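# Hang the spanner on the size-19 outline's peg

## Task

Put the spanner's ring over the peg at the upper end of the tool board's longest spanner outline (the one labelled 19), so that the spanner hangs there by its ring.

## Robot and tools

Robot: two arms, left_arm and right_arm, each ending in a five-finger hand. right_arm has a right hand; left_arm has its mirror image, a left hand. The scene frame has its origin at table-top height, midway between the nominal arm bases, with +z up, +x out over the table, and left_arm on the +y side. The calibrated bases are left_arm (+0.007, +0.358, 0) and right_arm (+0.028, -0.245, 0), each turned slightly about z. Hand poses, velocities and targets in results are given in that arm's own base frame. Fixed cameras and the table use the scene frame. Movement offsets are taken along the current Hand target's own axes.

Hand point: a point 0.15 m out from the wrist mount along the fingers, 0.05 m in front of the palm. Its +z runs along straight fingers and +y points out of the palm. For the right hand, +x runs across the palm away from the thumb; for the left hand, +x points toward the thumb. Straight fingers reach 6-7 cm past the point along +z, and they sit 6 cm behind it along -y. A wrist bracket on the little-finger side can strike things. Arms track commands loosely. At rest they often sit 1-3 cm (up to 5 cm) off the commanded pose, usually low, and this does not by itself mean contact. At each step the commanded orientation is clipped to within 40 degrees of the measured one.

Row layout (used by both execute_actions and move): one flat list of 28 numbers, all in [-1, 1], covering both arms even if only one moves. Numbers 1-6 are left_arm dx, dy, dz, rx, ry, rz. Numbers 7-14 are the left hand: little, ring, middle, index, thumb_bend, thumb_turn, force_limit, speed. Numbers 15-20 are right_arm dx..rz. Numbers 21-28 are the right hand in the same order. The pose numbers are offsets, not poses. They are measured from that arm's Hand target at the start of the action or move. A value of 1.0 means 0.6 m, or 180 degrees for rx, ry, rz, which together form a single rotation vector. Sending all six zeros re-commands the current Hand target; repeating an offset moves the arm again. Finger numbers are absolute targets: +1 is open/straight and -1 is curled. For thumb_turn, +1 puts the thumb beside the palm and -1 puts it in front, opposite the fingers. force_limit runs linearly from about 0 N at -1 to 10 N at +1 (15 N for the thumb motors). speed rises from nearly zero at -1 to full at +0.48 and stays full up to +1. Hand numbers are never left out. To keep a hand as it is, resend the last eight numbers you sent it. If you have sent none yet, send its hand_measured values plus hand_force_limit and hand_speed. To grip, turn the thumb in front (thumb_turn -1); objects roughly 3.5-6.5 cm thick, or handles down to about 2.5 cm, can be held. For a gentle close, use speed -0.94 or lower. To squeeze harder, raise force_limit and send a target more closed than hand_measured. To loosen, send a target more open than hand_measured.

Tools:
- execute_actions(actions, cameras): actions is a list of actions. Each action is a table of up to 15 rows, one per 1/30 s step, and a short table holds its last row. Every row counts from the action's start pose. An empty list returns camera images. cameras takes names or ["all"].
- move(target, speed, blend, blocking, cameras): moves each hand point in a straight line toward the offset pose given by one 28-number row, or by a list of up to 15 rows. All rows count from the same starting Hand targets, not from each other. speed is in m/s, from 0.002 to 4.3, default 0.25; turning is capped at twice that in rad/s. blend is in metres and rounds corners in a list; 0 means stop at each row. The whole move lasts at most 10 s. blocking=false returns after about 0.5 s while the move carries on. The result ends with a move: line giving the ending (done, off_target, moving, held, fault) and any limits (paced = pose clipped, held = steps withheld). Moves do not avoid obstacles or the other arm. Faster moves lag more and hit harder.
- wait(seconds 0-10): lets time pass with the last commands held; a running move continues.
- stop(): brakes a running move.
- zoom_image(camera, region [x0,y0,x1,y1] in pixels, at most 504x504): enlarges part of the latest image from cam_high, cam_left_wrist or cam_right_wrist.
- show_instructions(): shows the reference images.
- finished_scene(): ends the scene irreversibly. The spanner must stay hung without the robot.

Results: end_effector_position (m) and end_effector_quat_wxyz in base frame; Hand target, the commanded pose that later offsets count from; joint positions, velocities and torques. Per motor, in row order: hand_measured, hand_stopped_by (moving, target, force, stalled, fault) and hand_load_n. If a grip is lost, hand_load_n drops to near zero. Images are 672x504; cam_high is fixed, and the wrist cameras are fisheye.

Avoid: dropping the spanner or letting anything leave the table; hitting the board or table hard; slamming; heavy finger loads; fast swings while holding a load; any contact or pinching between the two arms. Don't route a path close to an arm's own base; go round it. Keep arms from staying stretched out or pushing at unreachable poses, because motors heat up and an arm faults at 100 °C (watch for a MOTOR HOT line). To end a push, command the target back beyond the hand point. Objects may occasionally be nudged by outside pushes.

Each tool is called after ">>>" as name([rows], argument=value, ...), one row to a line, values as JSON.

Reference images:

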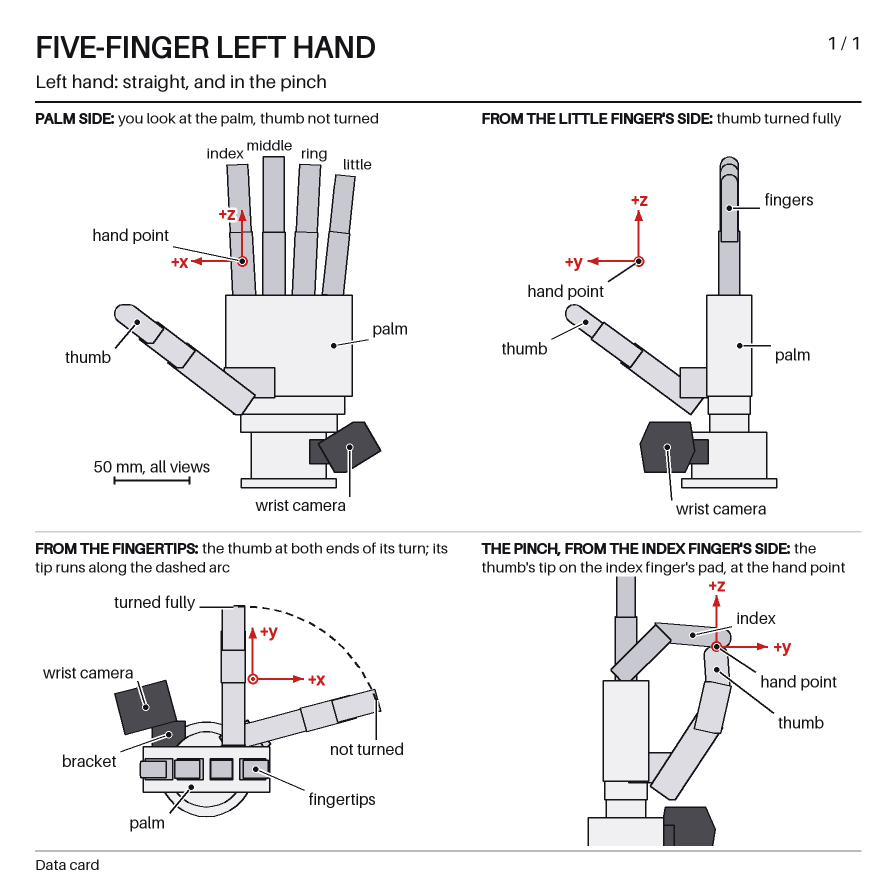

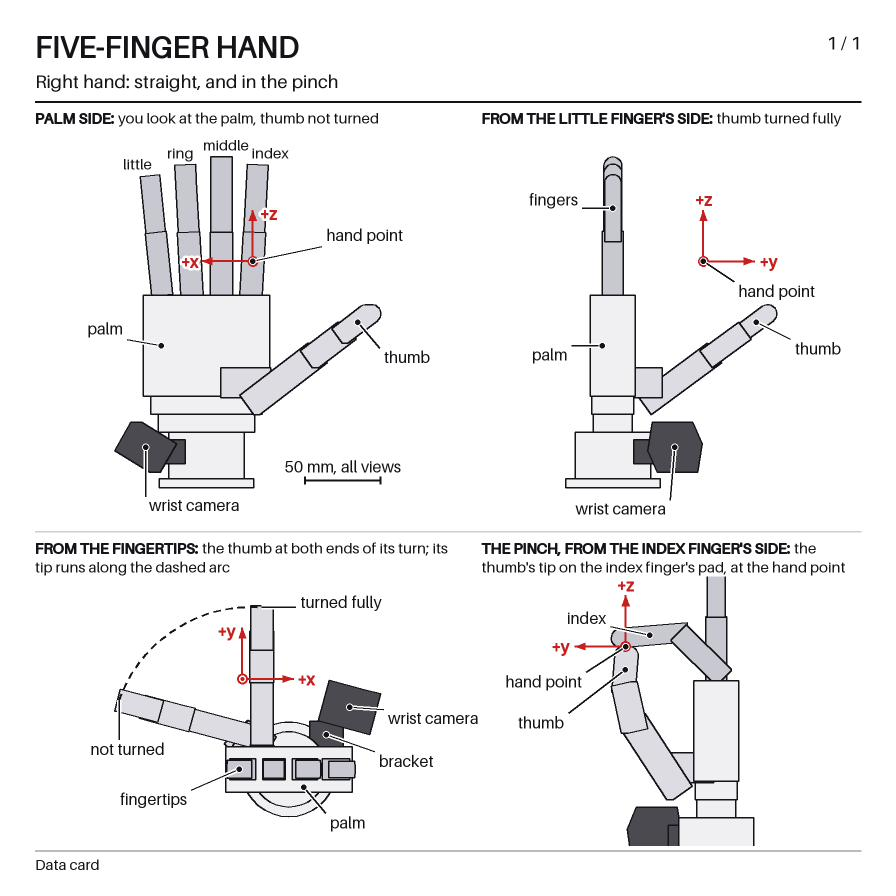

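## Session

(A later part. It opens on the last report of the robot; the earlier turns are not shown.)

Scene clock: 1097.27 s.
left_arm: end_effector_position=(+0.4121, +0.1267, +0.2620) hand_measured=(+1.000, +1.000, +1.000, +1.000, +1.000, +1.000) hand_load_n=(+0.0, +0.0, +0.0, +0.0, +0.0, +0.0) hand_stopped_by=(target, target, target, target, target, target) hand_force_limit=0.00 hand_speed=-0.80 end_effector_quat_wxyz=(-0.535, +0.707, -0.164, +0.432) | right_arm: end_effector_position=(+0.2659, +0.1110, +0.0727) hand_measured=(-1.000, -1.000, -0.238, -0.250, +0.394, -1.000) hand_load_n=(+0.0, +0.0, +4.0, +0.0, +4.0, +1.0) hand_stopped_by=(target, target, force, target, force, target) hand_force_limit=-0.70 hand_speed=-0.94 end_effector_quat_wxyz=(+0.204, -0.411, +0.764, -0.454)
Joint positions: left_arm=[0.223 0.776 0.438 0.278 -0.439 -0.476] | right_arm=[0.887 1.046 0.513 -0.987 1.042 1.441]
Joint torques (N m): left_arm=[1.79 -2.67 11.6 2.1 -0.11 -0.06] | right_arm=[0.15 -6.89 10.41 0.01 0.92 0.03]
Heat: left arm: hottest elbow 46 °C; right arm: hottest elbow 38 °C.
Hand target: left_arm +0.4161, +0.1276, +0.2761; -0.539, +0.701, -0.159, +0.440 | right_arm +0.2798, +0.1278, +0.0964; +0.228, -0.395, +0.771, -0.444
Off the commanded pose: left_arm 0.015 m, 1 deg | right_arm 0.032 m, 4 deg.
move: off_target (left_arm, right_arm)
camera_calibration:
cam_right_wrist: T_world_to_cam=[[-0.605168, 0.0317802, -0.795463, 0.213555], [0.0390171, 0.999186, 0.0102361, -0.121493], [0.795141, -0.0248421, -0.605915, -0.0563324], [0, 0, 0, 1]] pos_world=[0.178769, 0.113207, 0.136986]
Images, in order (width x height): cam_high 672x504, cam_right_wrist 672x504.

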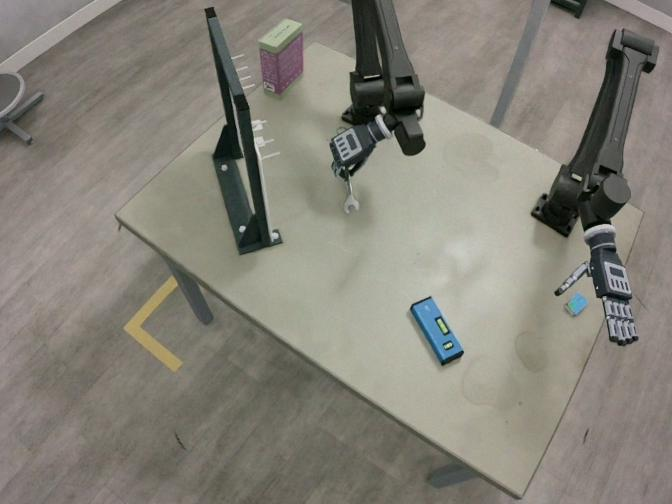

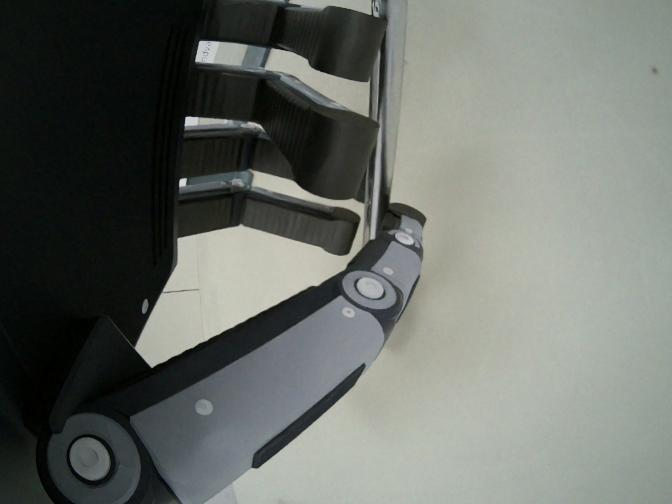

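>>> zoom_image(camera="cam_right_wrist", region=[300, 0, 500, 280])

>>> zoom_image(camera="cam_high", region=[300, 80, 440, 230])

Scaled by 1.800 from the camera's 672x504 image, which has a finer 960x720 frame.

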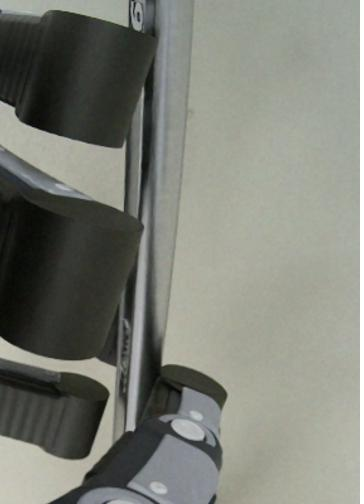

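Scaled by 3.360 from the camera's 672x504 image, which has a finer 960x720 frame.

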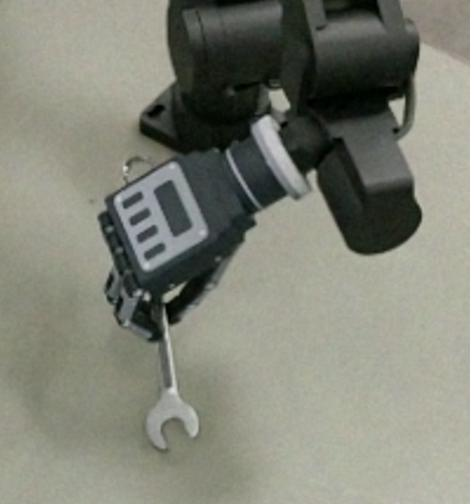

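>>> move(target=[0,0,0,0,0,0,1,1,1,1,1,1,0,-0.8,0,0,0,0,0,0,-1,-1,-0.60,-0.50,0.0,-1,-0.70,-0.94], speed=0.04, cameras=["cam_right_wrist"])

Scene clock: 1110.50 s.
left_arm: end_effector_position=(+0.4121, +0.1267, +0.2620) hand_measured=(+1.000, +1.000, +1.000, +1.000, +1.000, +1.000) hand_load_n=(+0.0, +0.0, +0.0, +0.0, +0.0, +0.0) hand_stopped_by=(target, target, target, target, target, target) hand_force_limit=0.00 hand_speed=-0.80 end_effector_quat_wxyz=(-0.535, +0.707, -0.164, +0.432) | right_arm: end_effector_position=(+0.2658, +0.1109, +0.0727) hand_measured=(-1.000, -1.000, -0.238, -0.500, +0.394, -1.000) hand_load_n=(+0.0, +0.0, +4.5, +0.0, +4.0, +1.0) hand_stopped_by=(target, target, force, target, force, target) hand_force_limit=-0.70 hand_speed=-0.94 end_effector_quat_wxyz=(+0.204, -0.411, +0.764, -0.454)
Joint positions: left_arm=[0.223 0.776 0.438 0.278 -0.439 -0.476] | right_arm=[0.887 1.046 0.513 -0.988 1.042 1.441]
Joint torques (N m): left_arm=[1.85 -2.55 11.6 2.02 -0.12 -0.04] | right_arm=[0.91 -6.53 10.37 0.21 0.93 -0.02]
Heat: left arm: hottest elbow 46 °C; right arm: hottest elbow 41 °C.
Hand target: left_arm +0.4161, +0.1276, +0.2761; -0.539, +0.701, -0.159, +0.440 | right_arm +0.2797, +0.1278, +0.0964; +0.228, -0.395, +0.771, -0.444
Off the commanded pose: left_arm 0.015 m, 1 deg | right_arm 0.032 m, 4 deg.
move: off_target (left_arm, right_arm)
camera_calibration:
cam_right_wrist: T_world_to_cam=[[-0.60534, 0.031537, -0.795342, 0.213539], [0.0389517, 0.999191, 0.00997373, -0.121341], [0.795014, -0.0249424, -0.606079, -0.0561986], [0, 0, 0, 1]] pos_world=[0.178669, 0.113107, 0.136986]
Images, in order (width x height): cam_right_wrist 672x504.

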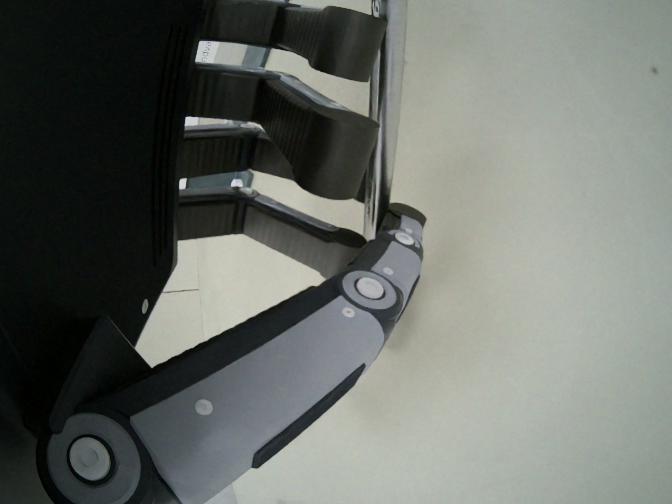

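>>> move(target=[0,0,0,0,0,0,1,1,1,1,1,1,0,-0.8,0,0,0,0,0,0,-1,-1,-0.65,-0.50,-0.05,-1,0.1,-0.96], speed=0.04, cameras=["cam_right_wrist"])

Scene clock: 1138.80 s.
left_arm: end_effector_position=(+0.4121, +0.1267, +0.2620) hand_measured=(+1.000, +1.000, +1.000, +1.000, +1.000, +1.000) hand_load_n=(+0.0, +0.0, +0.0, +0.0, +0.0, +0.0) hand_stopped_by=(target, target, target, target, target, target) hand_force_limit=0.00 hand_speed=-0.80 end_effector_quat_wxyz=(-0.535, +0.707, -0.164, +0.432) | right_arm: end_effector_position=(+0.2655, +0.1110, +0.0724) hand_measured=(-1.000, -1.000, -0.244, -0.500, +0.334, -1.000) hand_load_n=(+0.0, +0.0, +3.0, +0.5, +8.0, +0.0) hand_stopped_by=(target, target, force, target, force, target) hand_force_limit=0.10 hand_speed=-0.96 end_effector_quat_wxyz=(+0.204, -0.411, +0.764, -0.454)
Joint positions: left_arm=[0.223 0.776 0.438 0.278 -0.439 -0.476] | right_arm=[0.887 1.046 0.513 -0.989 1.04 1.442]
Joint torques (N m): left_arm=[1.79 -2.49 11.59 2.04 -0.11 -0.05] | right_arm=[1.2 -7.41 10.63 0.01 1.01 0.02]
Heat: left arm: hottest elbow 46 °C; right arm: hottest elbow 46 °C.
Hand target: left_arm +0.4161, +0.1276, +0.2761; -0.539, +0.701, -0.159, +0.440 | right_arm +0.2798, +0.1278, +0.0964; +0.228, -0.395, +0.771, -0.444
Off the commanded pose: left_arm 0.015 m, 1 deg | right_arm 0.033 m, 4 deg.
move: off_target (left_arm, right_arm)
camera_calibration:
cam_right_wrist: T_world_to_cam=[[-0.606765, 0.0323283, -0.794223, 0.213339], [0.0391342, 0.999176, 0.0107732, -0.121574], [0.793917, -0.0245445, -0.60753, -0.055748], [0, 0, 0, 1]] pos_world=[0.178464, 0.113209, 0.13688]
Images, in order (width x height): cam_right_wrist 672x504.

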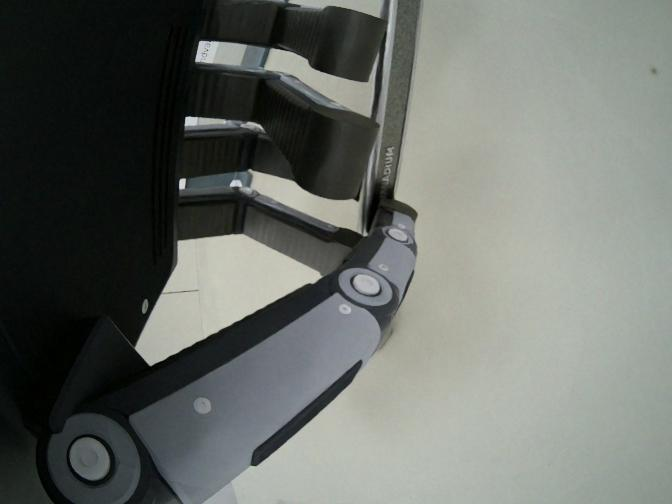

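>>> zoom_image(camera="cam_right_wrist", region=[320, 0, 470, 250])

>>> wait(seconds=0.1, cameras=["cam_high", "cam_right_wrist"])

Scaled by 2.016 from the camera's 672x504 image, which has a finer 960x720 frame.

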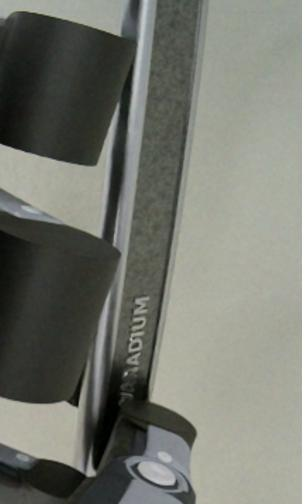

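Scene clock: 1145.30 s.
left_arm: end_effector_position=(+0.4121, +0.1267, +0.2620) hand_measured=(+1.000, +1.000, +1.000, +1.000, +1.000, +1.000) hand_load_n=(+0.0, +0.0, +0.0, +0.0, +0.0, +0.0) hand_stopped_by=(target, target, target, target, target, target) hand_force_limit=0.00 hand_speed=-0.80 end_effector_quat_wxyz=(-0.535, +0.707, -0.164, +0.432) | right_arm: end_effector_position=(+0.2655, +0.1110, +0.0724) hand_measured=(-1.000, -1.000, -0.244, -0.500, +0.334, -1.000) hand_load_n=(+0.0, +0.0, +3.5, +0.5, +8.0, +0.0) hand_stopped_by=(target, target, force, target, force, target) hand_force_limit=0.10 hand_speed=-0.96 end_effector_quat_wxyz=(+0.204, -0.411, +0.764, -0.454)
Joint positions: left_arm=[0.223 0.776 0.438 0.278 -0.439 -0.476] | right_arm=[0.887 1.046 0.513 -0.989 1.04 1.442]
Joint torques (N m): left_arm=[1.79 -2.49 11.63 2.09 -0.12 -0.06] | right_arm=[0.73 -6.95 10.4 -0.01 0.99 0]
Heat: left arm: hottest elbow 46 °C; right arm: hottest elbow 47 °C.
Hand target: left_arm +0.4161, +0.1276, +0.2761; -0.539, +0.701, -0.159, +0.440 | right_arm +0.2798, +0.1278, +0.0964; +0.228, -0.395, +0.771, -0.444
Off the commanded pose: left_arm 0.015 m, 1 deg | right_arm 0.033 m, 4 deg.
wait: 0.10 s; at rest from the start
camera_calibration:
cam_right_wrist: T_world_to_cam=[[-0.606765, 0.0323283, -0.794223, 0.213339], [0.0391342, 0.999176, 0.0107732, -0.121574], [0.793917, -0.0245445, -0.60753, -0.055748], [0, 0, 0, 1]] pos_world=[0.178464, 0.113209, 0.13688]
Images, in order (width x height): cam_high 672x504, cam_right_wrist 672x504.

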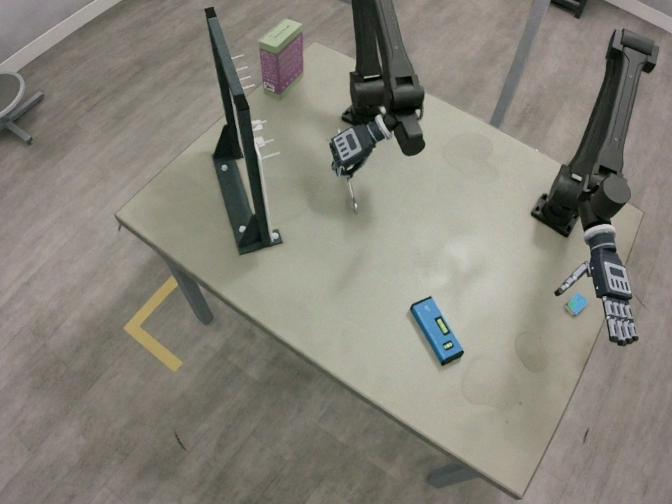

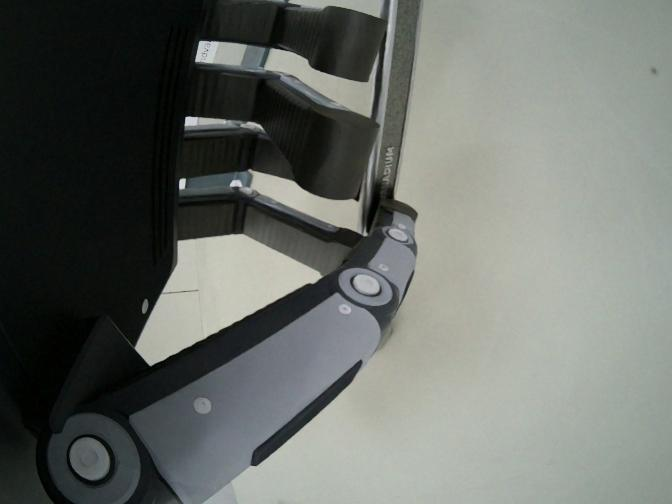

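>>> zoom_image(camera="cam_high", region=[190, 0, 330, 260])

>>> zoom_image(camera="cam_high", region=[310, 100, 410, 220])

Scaled by 1.938 from the camera's 672x504 image, which has a finer 960x720 frame.

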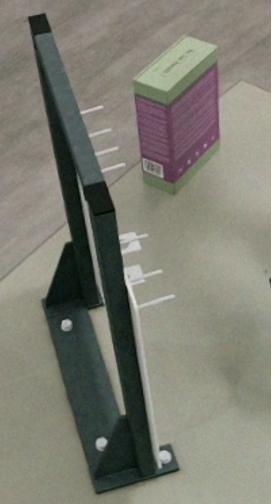

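Scaled by 4.200 from the camera's 672x504 image, which has a finer 960x720 frame.

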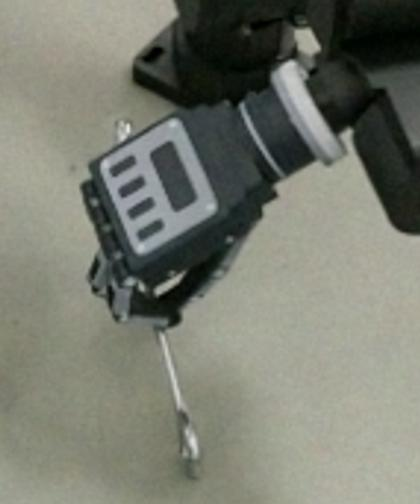

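>>> move([
  [0,0,0,0,0,0,1,1,1,1,1,1,0,-0.8,0,-0.0865,-0.0501,0,0,0,-1,-1,-0.65,-0.50,-0.05,-1,0.1,-0.96],
  [0,0,0,0,0,0,1,1,1,1,1,1,0,-0.8,0.0740,-0.1620,-0.0650,-0.0073,-0.0071,-0.1661,-1,-1,-0.65,-0.50,-0.05,-1,0.1,-0.96],
  [0,0,0,0,0,0,1,1,1,1,1,1,0,-0.8,0.1148,-0.2397,-0.0473,0.0093,-0.0206,-0.3156,-1,-1,-0.65,-0.50,-0.05,-1,0.1,-0.96],
], speed=0.15, blend=0.03, cameras=["cam_right_wrist", "cam_high"])

Scene clock: 1534.43 s.
left_arm: end_effector_position=(+0.4121, +0.1267, +0.2620) hand_measured=(+1.000, +1.000, +1.000, +1.000, +1.000, +1.000) hand_load_n=(+0.0, +0.0, +0.0, +0.0, +0.0, +0.0) hand_stopped_by=(target, target, target, target, target, target) hand_force_limit=0.00 hand_speed=-0.80 end_effector_quat_wxyz=(-0.535, +0.707, -0.164, +0.432) | right_arm: end_effector_position=(+0.2627, +0.0352, +0.2024) hand_measured=(-1.000, -1.000, -0.244, -0.500, +0.334, -1.000) hand_load_n=(+0.0, +0.0, +3.5, +0.5, +7.5, +0.5) hand_stopped_by=(target, target, force, target, force, target) hand_force_limit=0.10 hand_speed=-0.96 end_effector_quat_wxyz=(+0.016, +0.741, -0.465, +0.485)
Joint positions: left_arm=[0.223 0.776 0.438 0.278 -0.439 -0.476] | right_arm=[0.689 0.811 0.73 -1.061 0.949 0.015]
Joint torques (N m): left_arm=[1.96 -2.49 11.56 2.1 -0.12 -0.06] | right_arm=[0.03 -4.66 12.81 1.92 0.87 -0.23]
Heat: left arm: hottest elbow 48 °C; right arm: hottest elbow 54 °C.
Hand target: left_arm +0.4161, +0.1276, +0.2761; -0.539, +0.701, -0.159, +0.440 | right_arm +0.2781, +0.0441, +0.2351; -0.019, +0.725, -0.476, +0.498
Off the commanded pose: left_arm 0.015 m, 1 deg | right_arm 0.037 m, 5 deg.
move: off_target (left_arm, right_arm)
camera_calibration:
cam_right_wrist: T_world_to_cam=[[-0.67025, -0.716798, -0.192262, 0.238542], [-0.593968, 0.67344, -0.440092, 0.221914], [0.444934, -0.180774, -0.877129, 0.175268], [0, 0, 0, 1]] pos_world=[0.21371, 0.0532251, 0.297258]
Images, in order (width x height): cam_high 672x504, cam_right_wrist 672x504.

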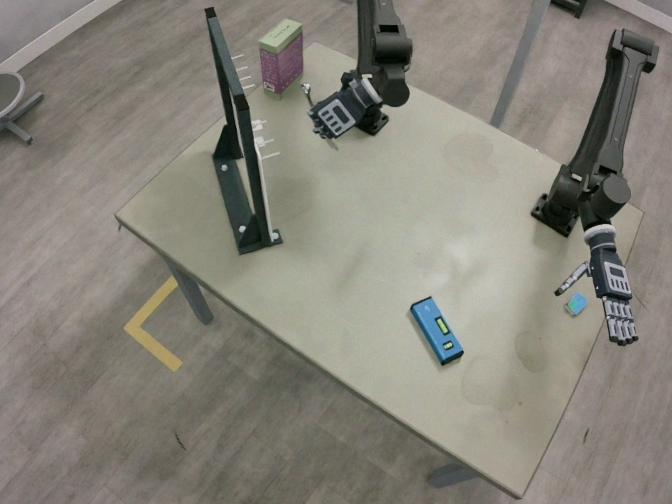

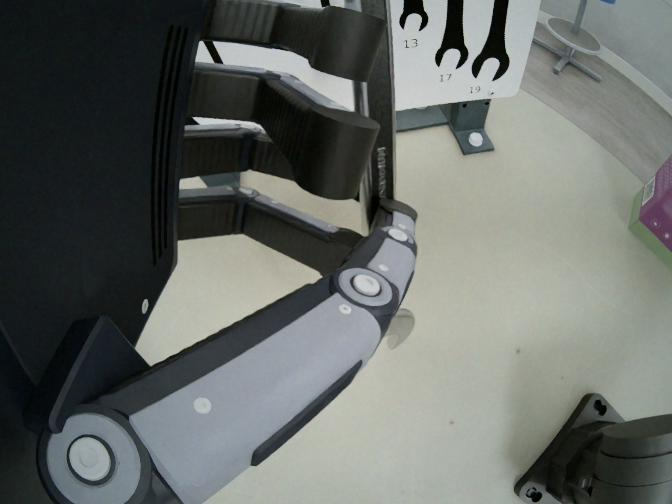

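>>> move(target=[0,0,0,0,0,0,1,1,1,1,1,1,0,-0.8,0.2348,0.1952,0.1432,0.0220,0.0174,-0.1532,-1,-1,-0.65,-0.50,-0.05,-1,0.1,-0.96], speed=0.12, cameras=["cam_right_wrist", "cam_high"])

Scene clock: 1576.27 s.
left_arm: end_effector_position=(+0.4121, +0.1267, +0.2620) hand_measured=(+1.000, +1.000, +1.000, +1.000, +1.000, +1.000) hand_load_n=(+0.0, +0.0, +0.0, +0.0, +0.0, +0.0) hand_stopped_by=(target, target, target, target, target, target) hand_force_limit=0.00 hand_speed=-0.80 end_effector_quat_wxyz=(-0.535, +0.707, -0.164, +0.432) | right_arm: end_effector_position=(+0.2686, -0.1547, +0.2249) hand_measured=(-1.000, -1.000, -0.244, -0.500, +0.334, -1.000) hand_load_n=(+0.0, +0.0, +3.5, +0.5, +7.5, +0.5) hand_stopped_by=(target, target, force, target, force, target) hand_force_limit=0.10 hand_speed=-0.96 end_effector_quat_wxyz=(+0.085, +0.811, -0.279, +0.508)
Joint positions: left_arm=[0.223 0.776 0.438 0.278 -0.439 -0.476] | right_arm=[-0.209 0.482 0.538 -0.563 0.252 -1.267]
Joint torques (N m): left_arm=[1.85 -2.49 11.58 2.06 -0.1 -0.05] | right_arm=[0.03 -2.55 8.13 3.77 0.24 -0.25]
Heat: left arm: hottest elbow 48 °C; right arm: hottest elbow 58 °C.
Hand target: left_arm +0.4161, +0.1276, +0.2761; -0.539, +0.701, -0.159, +0.440 | right_arm +0.2701, -0.1581, +0.2321; +0.089, +0.803, -0.273, +0.523
Off the commanded pose: left_arm 0.015 m, 1 deg | right_arm 0.008 m, 2 deg.
move: off_target (left_arm)
camera_calibration:
cam_right_wrist: T_world_to_cam=[[-0.449475, -0.885982, 0.114052, -0.0436532], [-0.785614, 0.331289, -0.52255, 0.380278], [0.425186, -0.324474, -0.844946, 0.133891], [0, 0, 0, 1]] pos_world=[0.222202, -0.121214, 0.316824]
Images, in order (width x height): cam_high 672x504, cam_right_wrist 672x504.

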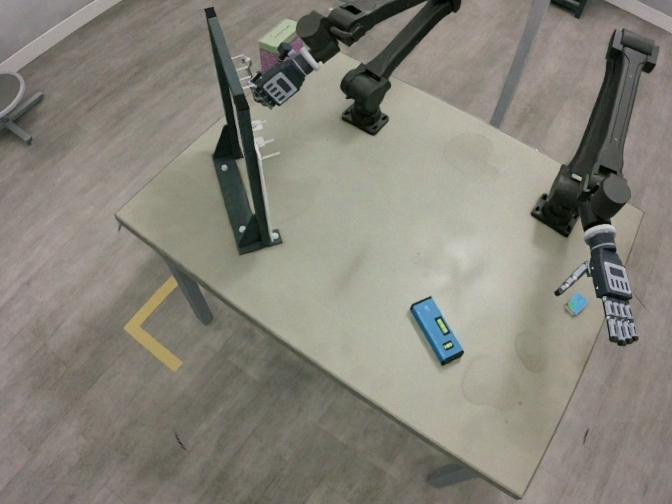

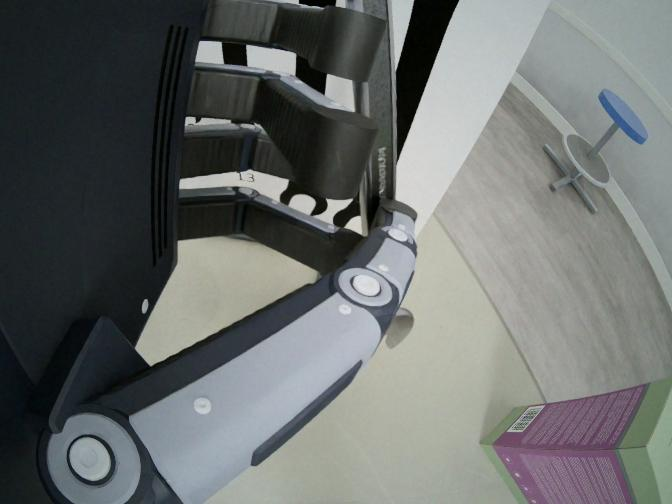

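>>> move(target=[0.6942,0.0032,-0.8258,-0.1391,0.4254,0.1680,1,1,1,1,1,1,0,-0.8,0,0,0,0,0,0,-1,-1,-0.65,-0.50,-0.05,-1,0.1,-0.96], speed=0.3, cameras=["cam_left_wrist", "cam_high"])

Scene clock: 1604.03 s.
left_arm: end_effector_position=(+0.2599, -0.4605, +0.4530) hand_measured=(+1.000, +1.000, +1.000, +1.000, +1.000, +1.000) hand_load_n=(+0.0, +0.0, +0.0, +0.0, +0.0, +0.0) hand_stopped_by=(target, target, target, target, target, target) hand_force_limit=0.00 hand_speed=-0.80 end_effector_quat_wxyz=(+0.263, -0.321, +0.703, -0.578) | right_arm: end_effector_position=(+0.2686, -0.1548, +0.2249) hand_measured=(-1.000, -1.000, -0.244, -0.500, +0.334, -1.000) hand_load_n=(+0.0, +0.0, +3.5, +0.5, +7.5, +0.5) hand_stopped_by=(target, target, force, target, force, target) hand_force_limit=0.10 hand_speed=-0.96 end_effector_quat_wxyz=(+0.085, +0.811, -0.278, +0.508)
Joint positions: left_arm=[-1.143 1.079 1.26 -0.394 -0.418 -0.09] | right_arm=[-0.209 0.482 0.538 -0.563 0.252 -1.268]
Joint torques (N m): left_arm=[1.38 -5.89 15.15 1.37 -0.08 0.09] | right_arm=[0.91 -3.37 8.36 3.74 0.21 -0.34]
Heat: left arm: hottest elbow 49 °C; right arm: hottest elbow 52 °C.
Hand target: left_arm +0.2603, -0.4680, +0.4758; +0.263, -0.314, +0.699, -0.586 | right_arm +0.2701, -0.1581, +0.2321; +0.089, +0.803, -0.273, +0.523
Off the commanded pose: left_arm 0.024 m, 1 deg | right_arm 0.008 m, 2 deg.
move: off_target (left_arm)
camera_calibration:
cam_left_wrist: T_world_to_cam=[[-0.0545568, -0.339787, 0.938919, -0.562838], [-0.961614, -0.235375, -0.141056, 0.204019], [0.268927, -0.910573, -0.313903, -0.230081], [0, 0, 0, 1]] pos_world=[0.227356, -0.352729, 0.485014]
Images, in order (width x height): cam_high 672x504, cam_left_wrist 672x504.

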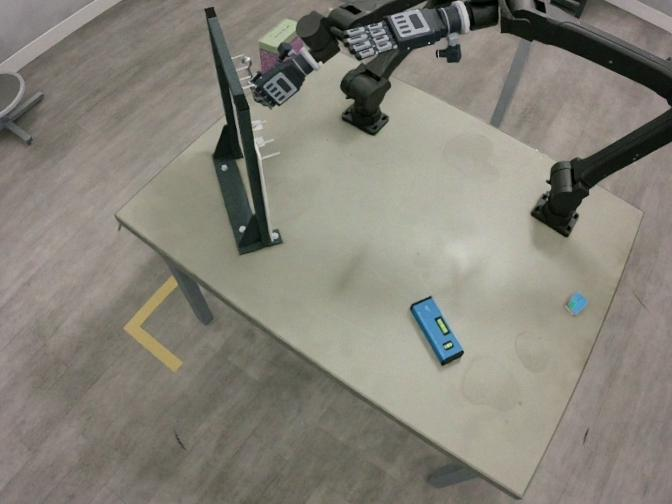

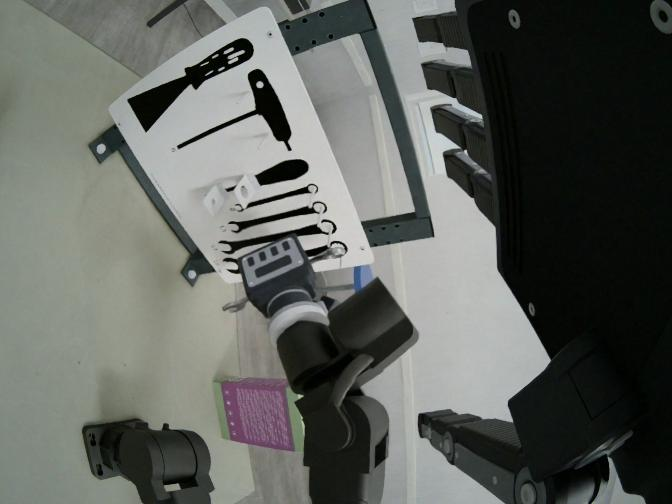

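>>> wait(seconds=0.1, cameras=["all"])

Scene clock: 1634.53 s.
left_arm: end_effector_position=(+0.2599, -0.4604, +0.4529) hand_measured=(+1.000, +1.000, +1.000, +1.000, +1.000, +1.000) hand_load_n=(+0.0, +0.0, +0.0, +0.0, +0.0, +0.0) hand_stopped_by=(target, target, target, target, target, target) hand_force_limit=0.00 hand_speed=-0.80 end_effector_quat_wxyz=(+0.263, -0.321, +0.703, -0.578) | right_arm: end_effector_position=(+0.2686, -0.1548, +0.2249) hand_measured=(-1.000, -1.000, -0.244, -0.500, +0.334, -1.000) hand_load_n=(+0.0, +0.0, +3.5, +0.5, +7.5, +0.5) hand_stopped_by=(target, target, force, target, force, target) hand_force_limit=0.10 hand_speed=-0.96 end_effector_quat_wxyz=(+0.085, +0.811, -0.278, +0.508)
Joint positions: left_arm=[-1.143 1.079 1.26 -0.394 -0.418 -0.09] | right_arm=[-0.209 0.482 0.538 -0.563 0.252 -1.268]
Joint torques (N m): left_arm=[1.32 -6.01 15.2 1.33 -0.06 0.1] | right_arm=[-0.62 -2.84 8.29 3.78 0.18 -0.29]
Heat: left arm: hottest elbow 57 °C; right arm: hottest elbow 49 °C.
Hand target: left_arm +0.2603, -0.4680, +0.4758; +0.263, -0.314, +0.699, -0.586 | right_arm +0.2701, -0.1581, +0.2321; +0.089, +0.803, -0.273, +0.523
Off the commanded pose: left_arm 0.024 m, 1 deg | right_arm 0.008 m, 2 deg.
wait: 0.10 s; at rest from the start
camera_calibration:
cam_left_wrist: T_world_to_cam=[[-0.0543833, -0.340139, 0.938801, -0.562945], [-0.961652, -0.235281, -0.140952, 0.204011], [0.268825, -0.910466, -0.3143, -0.229827], [0, 0, 0, 1]] pos_world=[0.227356, -0.352729, 0.485015]
cam_right_wrist: T_world_to_cam=[[-0.448922, -0.886157, 0.11487, -0.0441579], [-0.786039, 0.330482, -0.522422, 0.38032], [0.424985, -0.324819, -0.844914, 0.133936], [0, 0, 0, 1]] pos_world=[0.222202, -0.121315, 0.316924]

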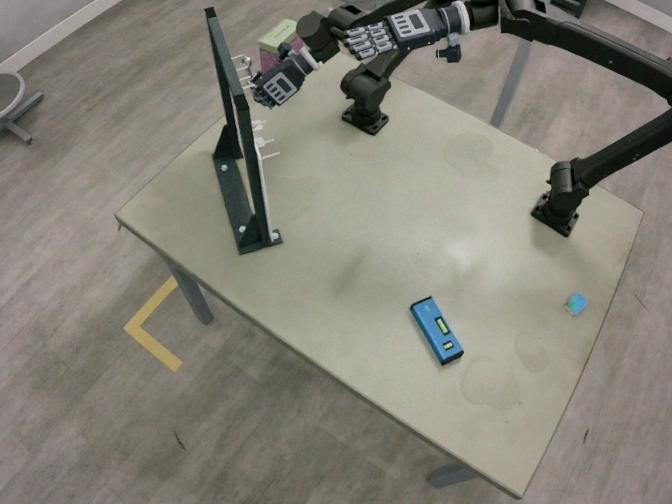

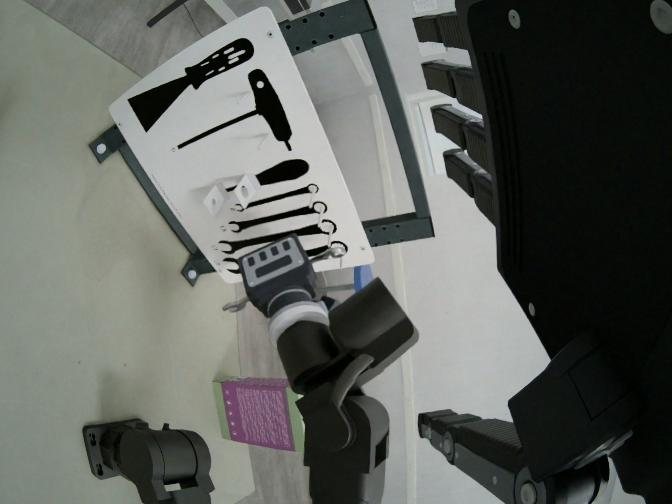

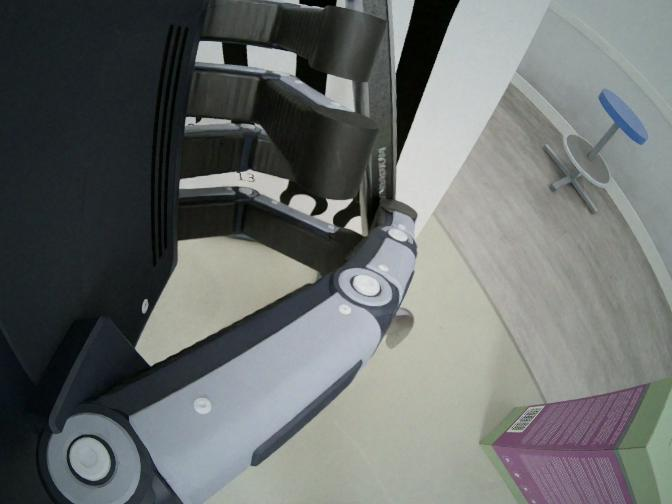

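>>> zoom_image(camera="cam_left_wrist", region=[280, 170, 400, 290])

>>> zoom_image(camera="cam_high", region=[205, 30, 325, 120])

Scaled by 4.200 from the camera's 672x504 image, which has a finer 960x720 frame.

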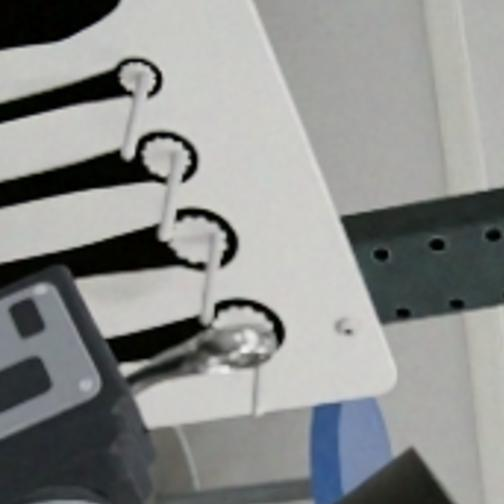

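Scaled by 4.200 from the camera's 672x504 image, which has a finer 960x720 frame.

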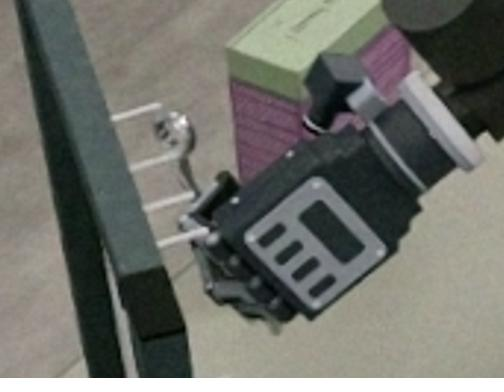

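>>> zoom_image(camera="cam_left_wrist", region=[320, 230, 360, 280])

>>> zoom_image(camera="cam_high", region=[220, 45, 270, 85])

Scaled by 10.080 from the camera's 672x504 image, which has a finer 960x720 frame.

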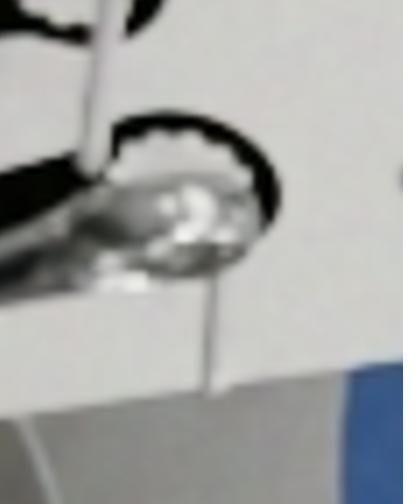

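Scaled by 10.080 from the camera's 672x504 image, which has a finer 960x720 frame.

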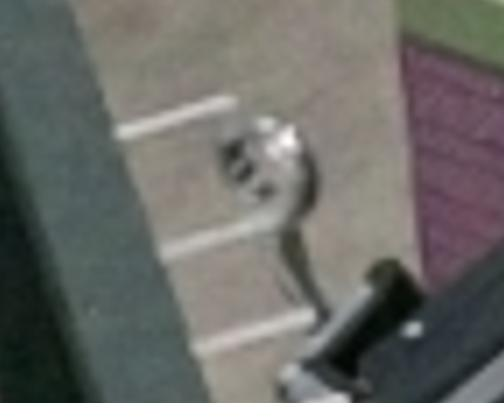

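>>> move([
  [0,0,0,0,0,0,1,1,1,1,1,1,0,-0.8,-0.0147,-0.0006,-0.0298,0,0,0,-1,-1,-0.65,-0.50,-0.05,-1,0.1,-0.96],
  [0,0,0,0,0,0,1,1,1,1,1,1,0,-0.8,-0.0163,0.0587,-0.03,0,0,0,-1,-1,-0.65,-0.50,-0.05,-1,0.1,-0.96],
], speed=0.05, cameras=["cam_high","cam_left_wrist"])

Scene clock: 1761.20 s.
left_arm: end_effector_position=(+0.2599, -0.4604, +0.4529) hand_measured=(+1.000, +1.000, +1.000, +1.000, +1.000, +1.000) hand_load_n=(+0.0, +0.0, +0.0, +0.0, +0.0, +0.0) hand_stopped_by=(target, target, target, target, target, target) hand_force_limit=0.00 hand_speed=-0.80 end_effector_quat_wxyz=(+0.263, -0.321, +0.703, -0.578) | right_arm: end_effector_position=(+0.2379, -0.1752, +0.2255) hand_measured=(-1.000, -1.000, -0.244, -0.500, +0.334, -1.000) hand_load_n=(+0.0, +0.0, +3.5, +0.5, +7.5, +1.0) hand_stopped_by=(target, target, force, target, force, target) hand_force_limit=0.10 hand_speed=-0.96 end_effector_quat_wxyz=(+0.083, +0.802, -0.278, +0.522)
Joint positions: left_arm=[-1.143 1.079 1.26 -0.394 -0.418 -0.09] | right_arm=[-0.403 0.364 0.501 -0.596 0.079 -1.355]
Joint torques (N m): left_arm=[1.49 -6.12 15.23 1.35 -0.07 0.09] | right_arm=[-0.26 -1.79 8.32 2.02 0.05 -0.26]
Heat: left arm: hottest elbow 64 °C; right arm: hottest elbow 48 °C.
Hand target: left_arm +0.2603, -0.4680, +0.4758; +0.263, -0.314, +0.699, -0.586 | right_arm +0.2342, -0.1764, +0.2263; +0.089, +0.802, -0.273, +0.523
Off the commanded pose: left_arm 0.024 m, 1 deg | right_arm 0.004 m, 1 deg.
move: off_target (left_arm)
camera_calibration:
cam_left_wrist: T_world_to_cam=[[-0.0543833, -0.340139, 0.938801, -0.562945], [-0.961652, -0.235281, -0.140952, 0.204011], [0.268825, -0.910466, -0.3143, -0.229827], [0, 0, 0, 1]] pos_world=[0.227356, -0.352729, 0.485015]
Images, in order (width x height): cam_high 672x504, cam_left_wrist 672x504.

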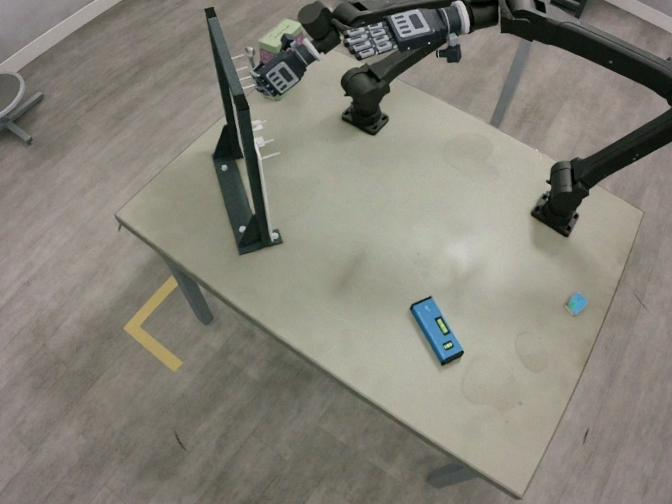

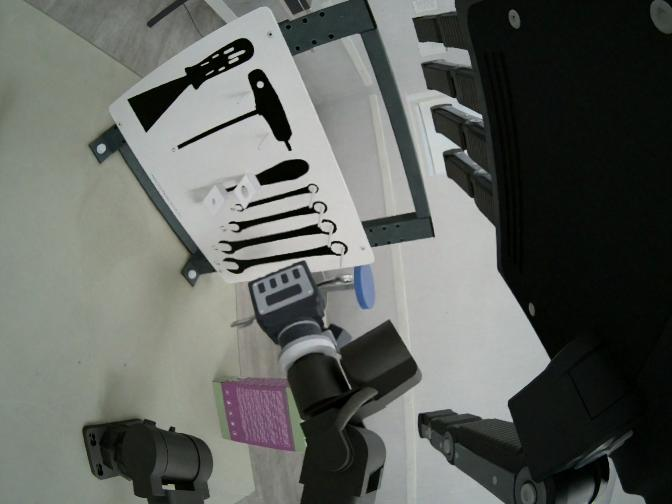

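>>> zoom_image(camera="cam_left_wrist", region=[310, 230, 370, 300])

>>> zoom_image(camera="cam_high", region=[220, 35, 280, 85])

Scaled by 7.200 from the camera's 672x504 image, which has a finer 960x720 frame.

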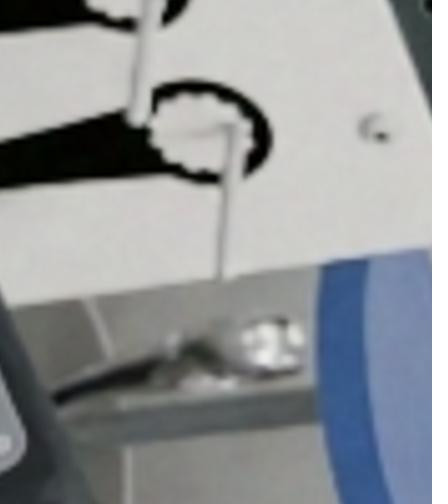

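Scaled by 8.400 from the camera's 672x504 image, which has a finer 960x720 frame.

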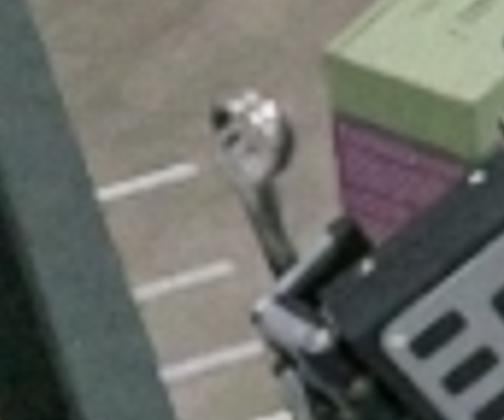

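>>> move(target=[0,0,0,0,0,0,1,1,1,1,1,1,0,-0.8,-0.0115,-0.0007,0.0152,0,0,0,-1,-1,-0.65,-0.50,-0.05,-1,0.1,-0.96], speed=0.05, cameras=["cam_high","cam_left_wrist"])

>>> zoom_image(camera="cam_left_wrist", region=[310, 230, 370, 300])

>>> zoom_image(camera="cam_high", region=[220, 35, 280, 85])

Scene clock: 1794.10 s.
left_arm: end_effector_position=(+0.2599, -0.4604, +0.4529) hand_measured=(+1.000, +1.000, +1.000, +1.000, +1.000, +1.000) hand_load_n=(+0.0, +0.0, +0.0, +0.0, +0.0, +0.0) hand_stopped_by=(target, target, target, target, target, target) hand_force_limit=0.00 hand_speed=-0.80 end_effector_quat_wxyz=(+0.263, -0.321, +0.703, -0.578) | right_arm: end_effector_position=(+0.2361, -0.1744, +0.2122) hand_measured=(-1.000, -1.000, -0.244, -0.500, +0.334, -1.000) hand_load_n=(+0.0, +0.0, +3.5, +0.5, +7.5, +1.0) hand_stopped_by=(target, target, force, target, force, target) hand_force_limit=0.10 hand_speed=-0.96 end_effector_quat_wxyz=(+0.082, +0.807, -0.279, +0.513)
Joint positions: left_arm=[-1.143 1.079 1.26 -0.394 -0.418 -0.09] | right_arm=[-0.403 0.364 0.477 -0.592 0.079 -1.356]
Joint torques (N m): left_arm=[1.32 -6.01 15.23 1.35 -0.06 0.08] | right_arm=[-0.09 -1.67 8.05 3.77 0.36 -0.29]
Heat: left arm: hottest elbow 65 °C; right arm: hottest elbow 50 °C.
Hand target: left_arm +0.2603, -0.4680, +0.4758; +0.263, -0.314, +0.699, -0.586 | right_arm +0.2396, -0.1776, +0.2164; +0.089, +0.802, -0.273, +0.523
Off the commanded pose: left_arm 0.024 m, 1 deg | right_arm 0.006 m, 2 deg.
move: off_target (left_arm)
camera_calibration:
cam_left_wrist: T_world_to_cam=[[-0.0543833, -0.340139, 0.938801, -0.562945], [-0.961652, -0.235281, -0.140952, 0.204011], [0.268825, -0.910466, -0.3143, -0.229827], [0, 0, 0, 1]] pos_world=[0.227356, -0.352729, 0.485015]
Images, in order (width x height): cam_high 672x504, cam_left_wrist 672x504.

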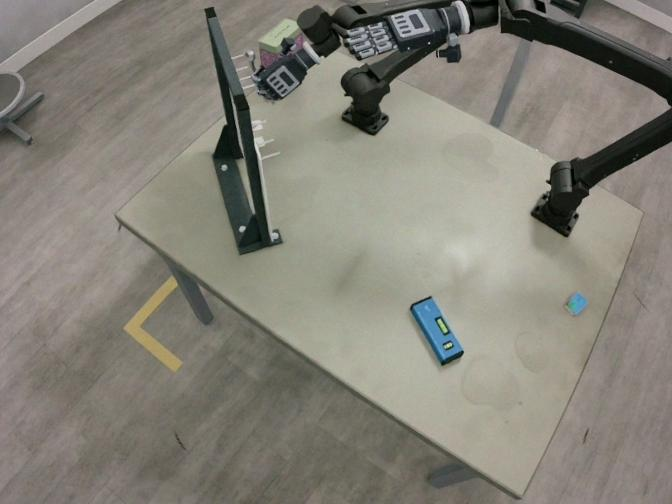

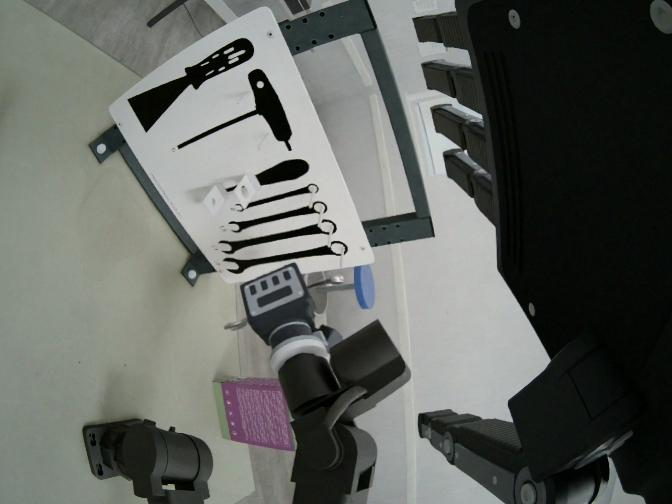

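Scaled by 7.200 from the camera's 672x504 image, which has a finer 960x720 frame.

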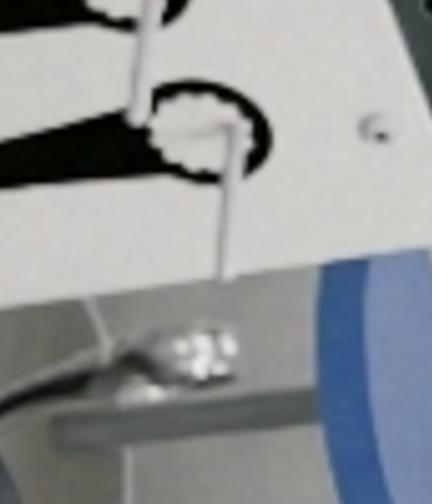

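Scaled by 8.400 from the camera's 672x504 image, which has a finer 960x720 frame.

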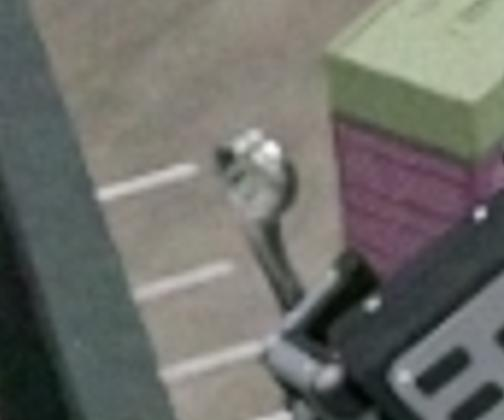

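>>> zoom_image(camera="cam_high", region=[238, 42, 263, 72])

>>> zoom_image(camera="cam_left_wrist", region=[318, 262, 348, 292])

Scaled by 16.800 from the camera's 672x504 image, which has a finer 960x720 frame.

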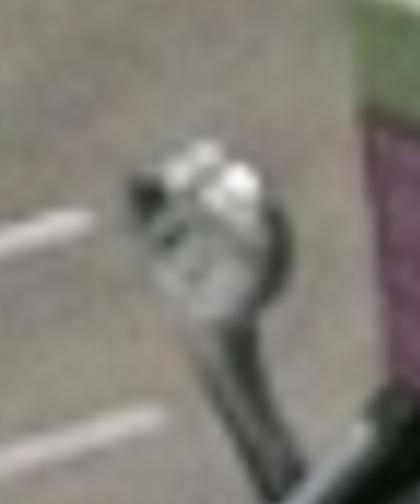

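Scaled by 16.800 from the camera's 672x504 image, which has a finer 960x720 frame.

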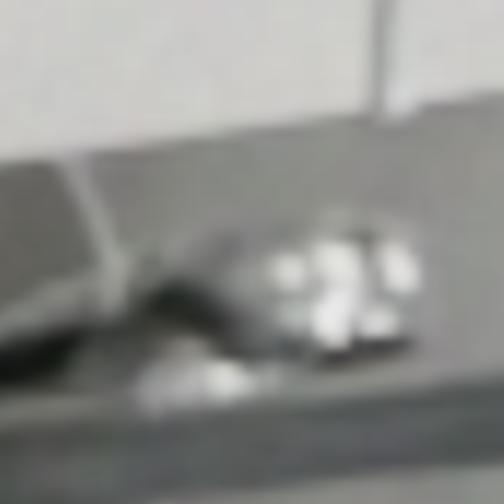

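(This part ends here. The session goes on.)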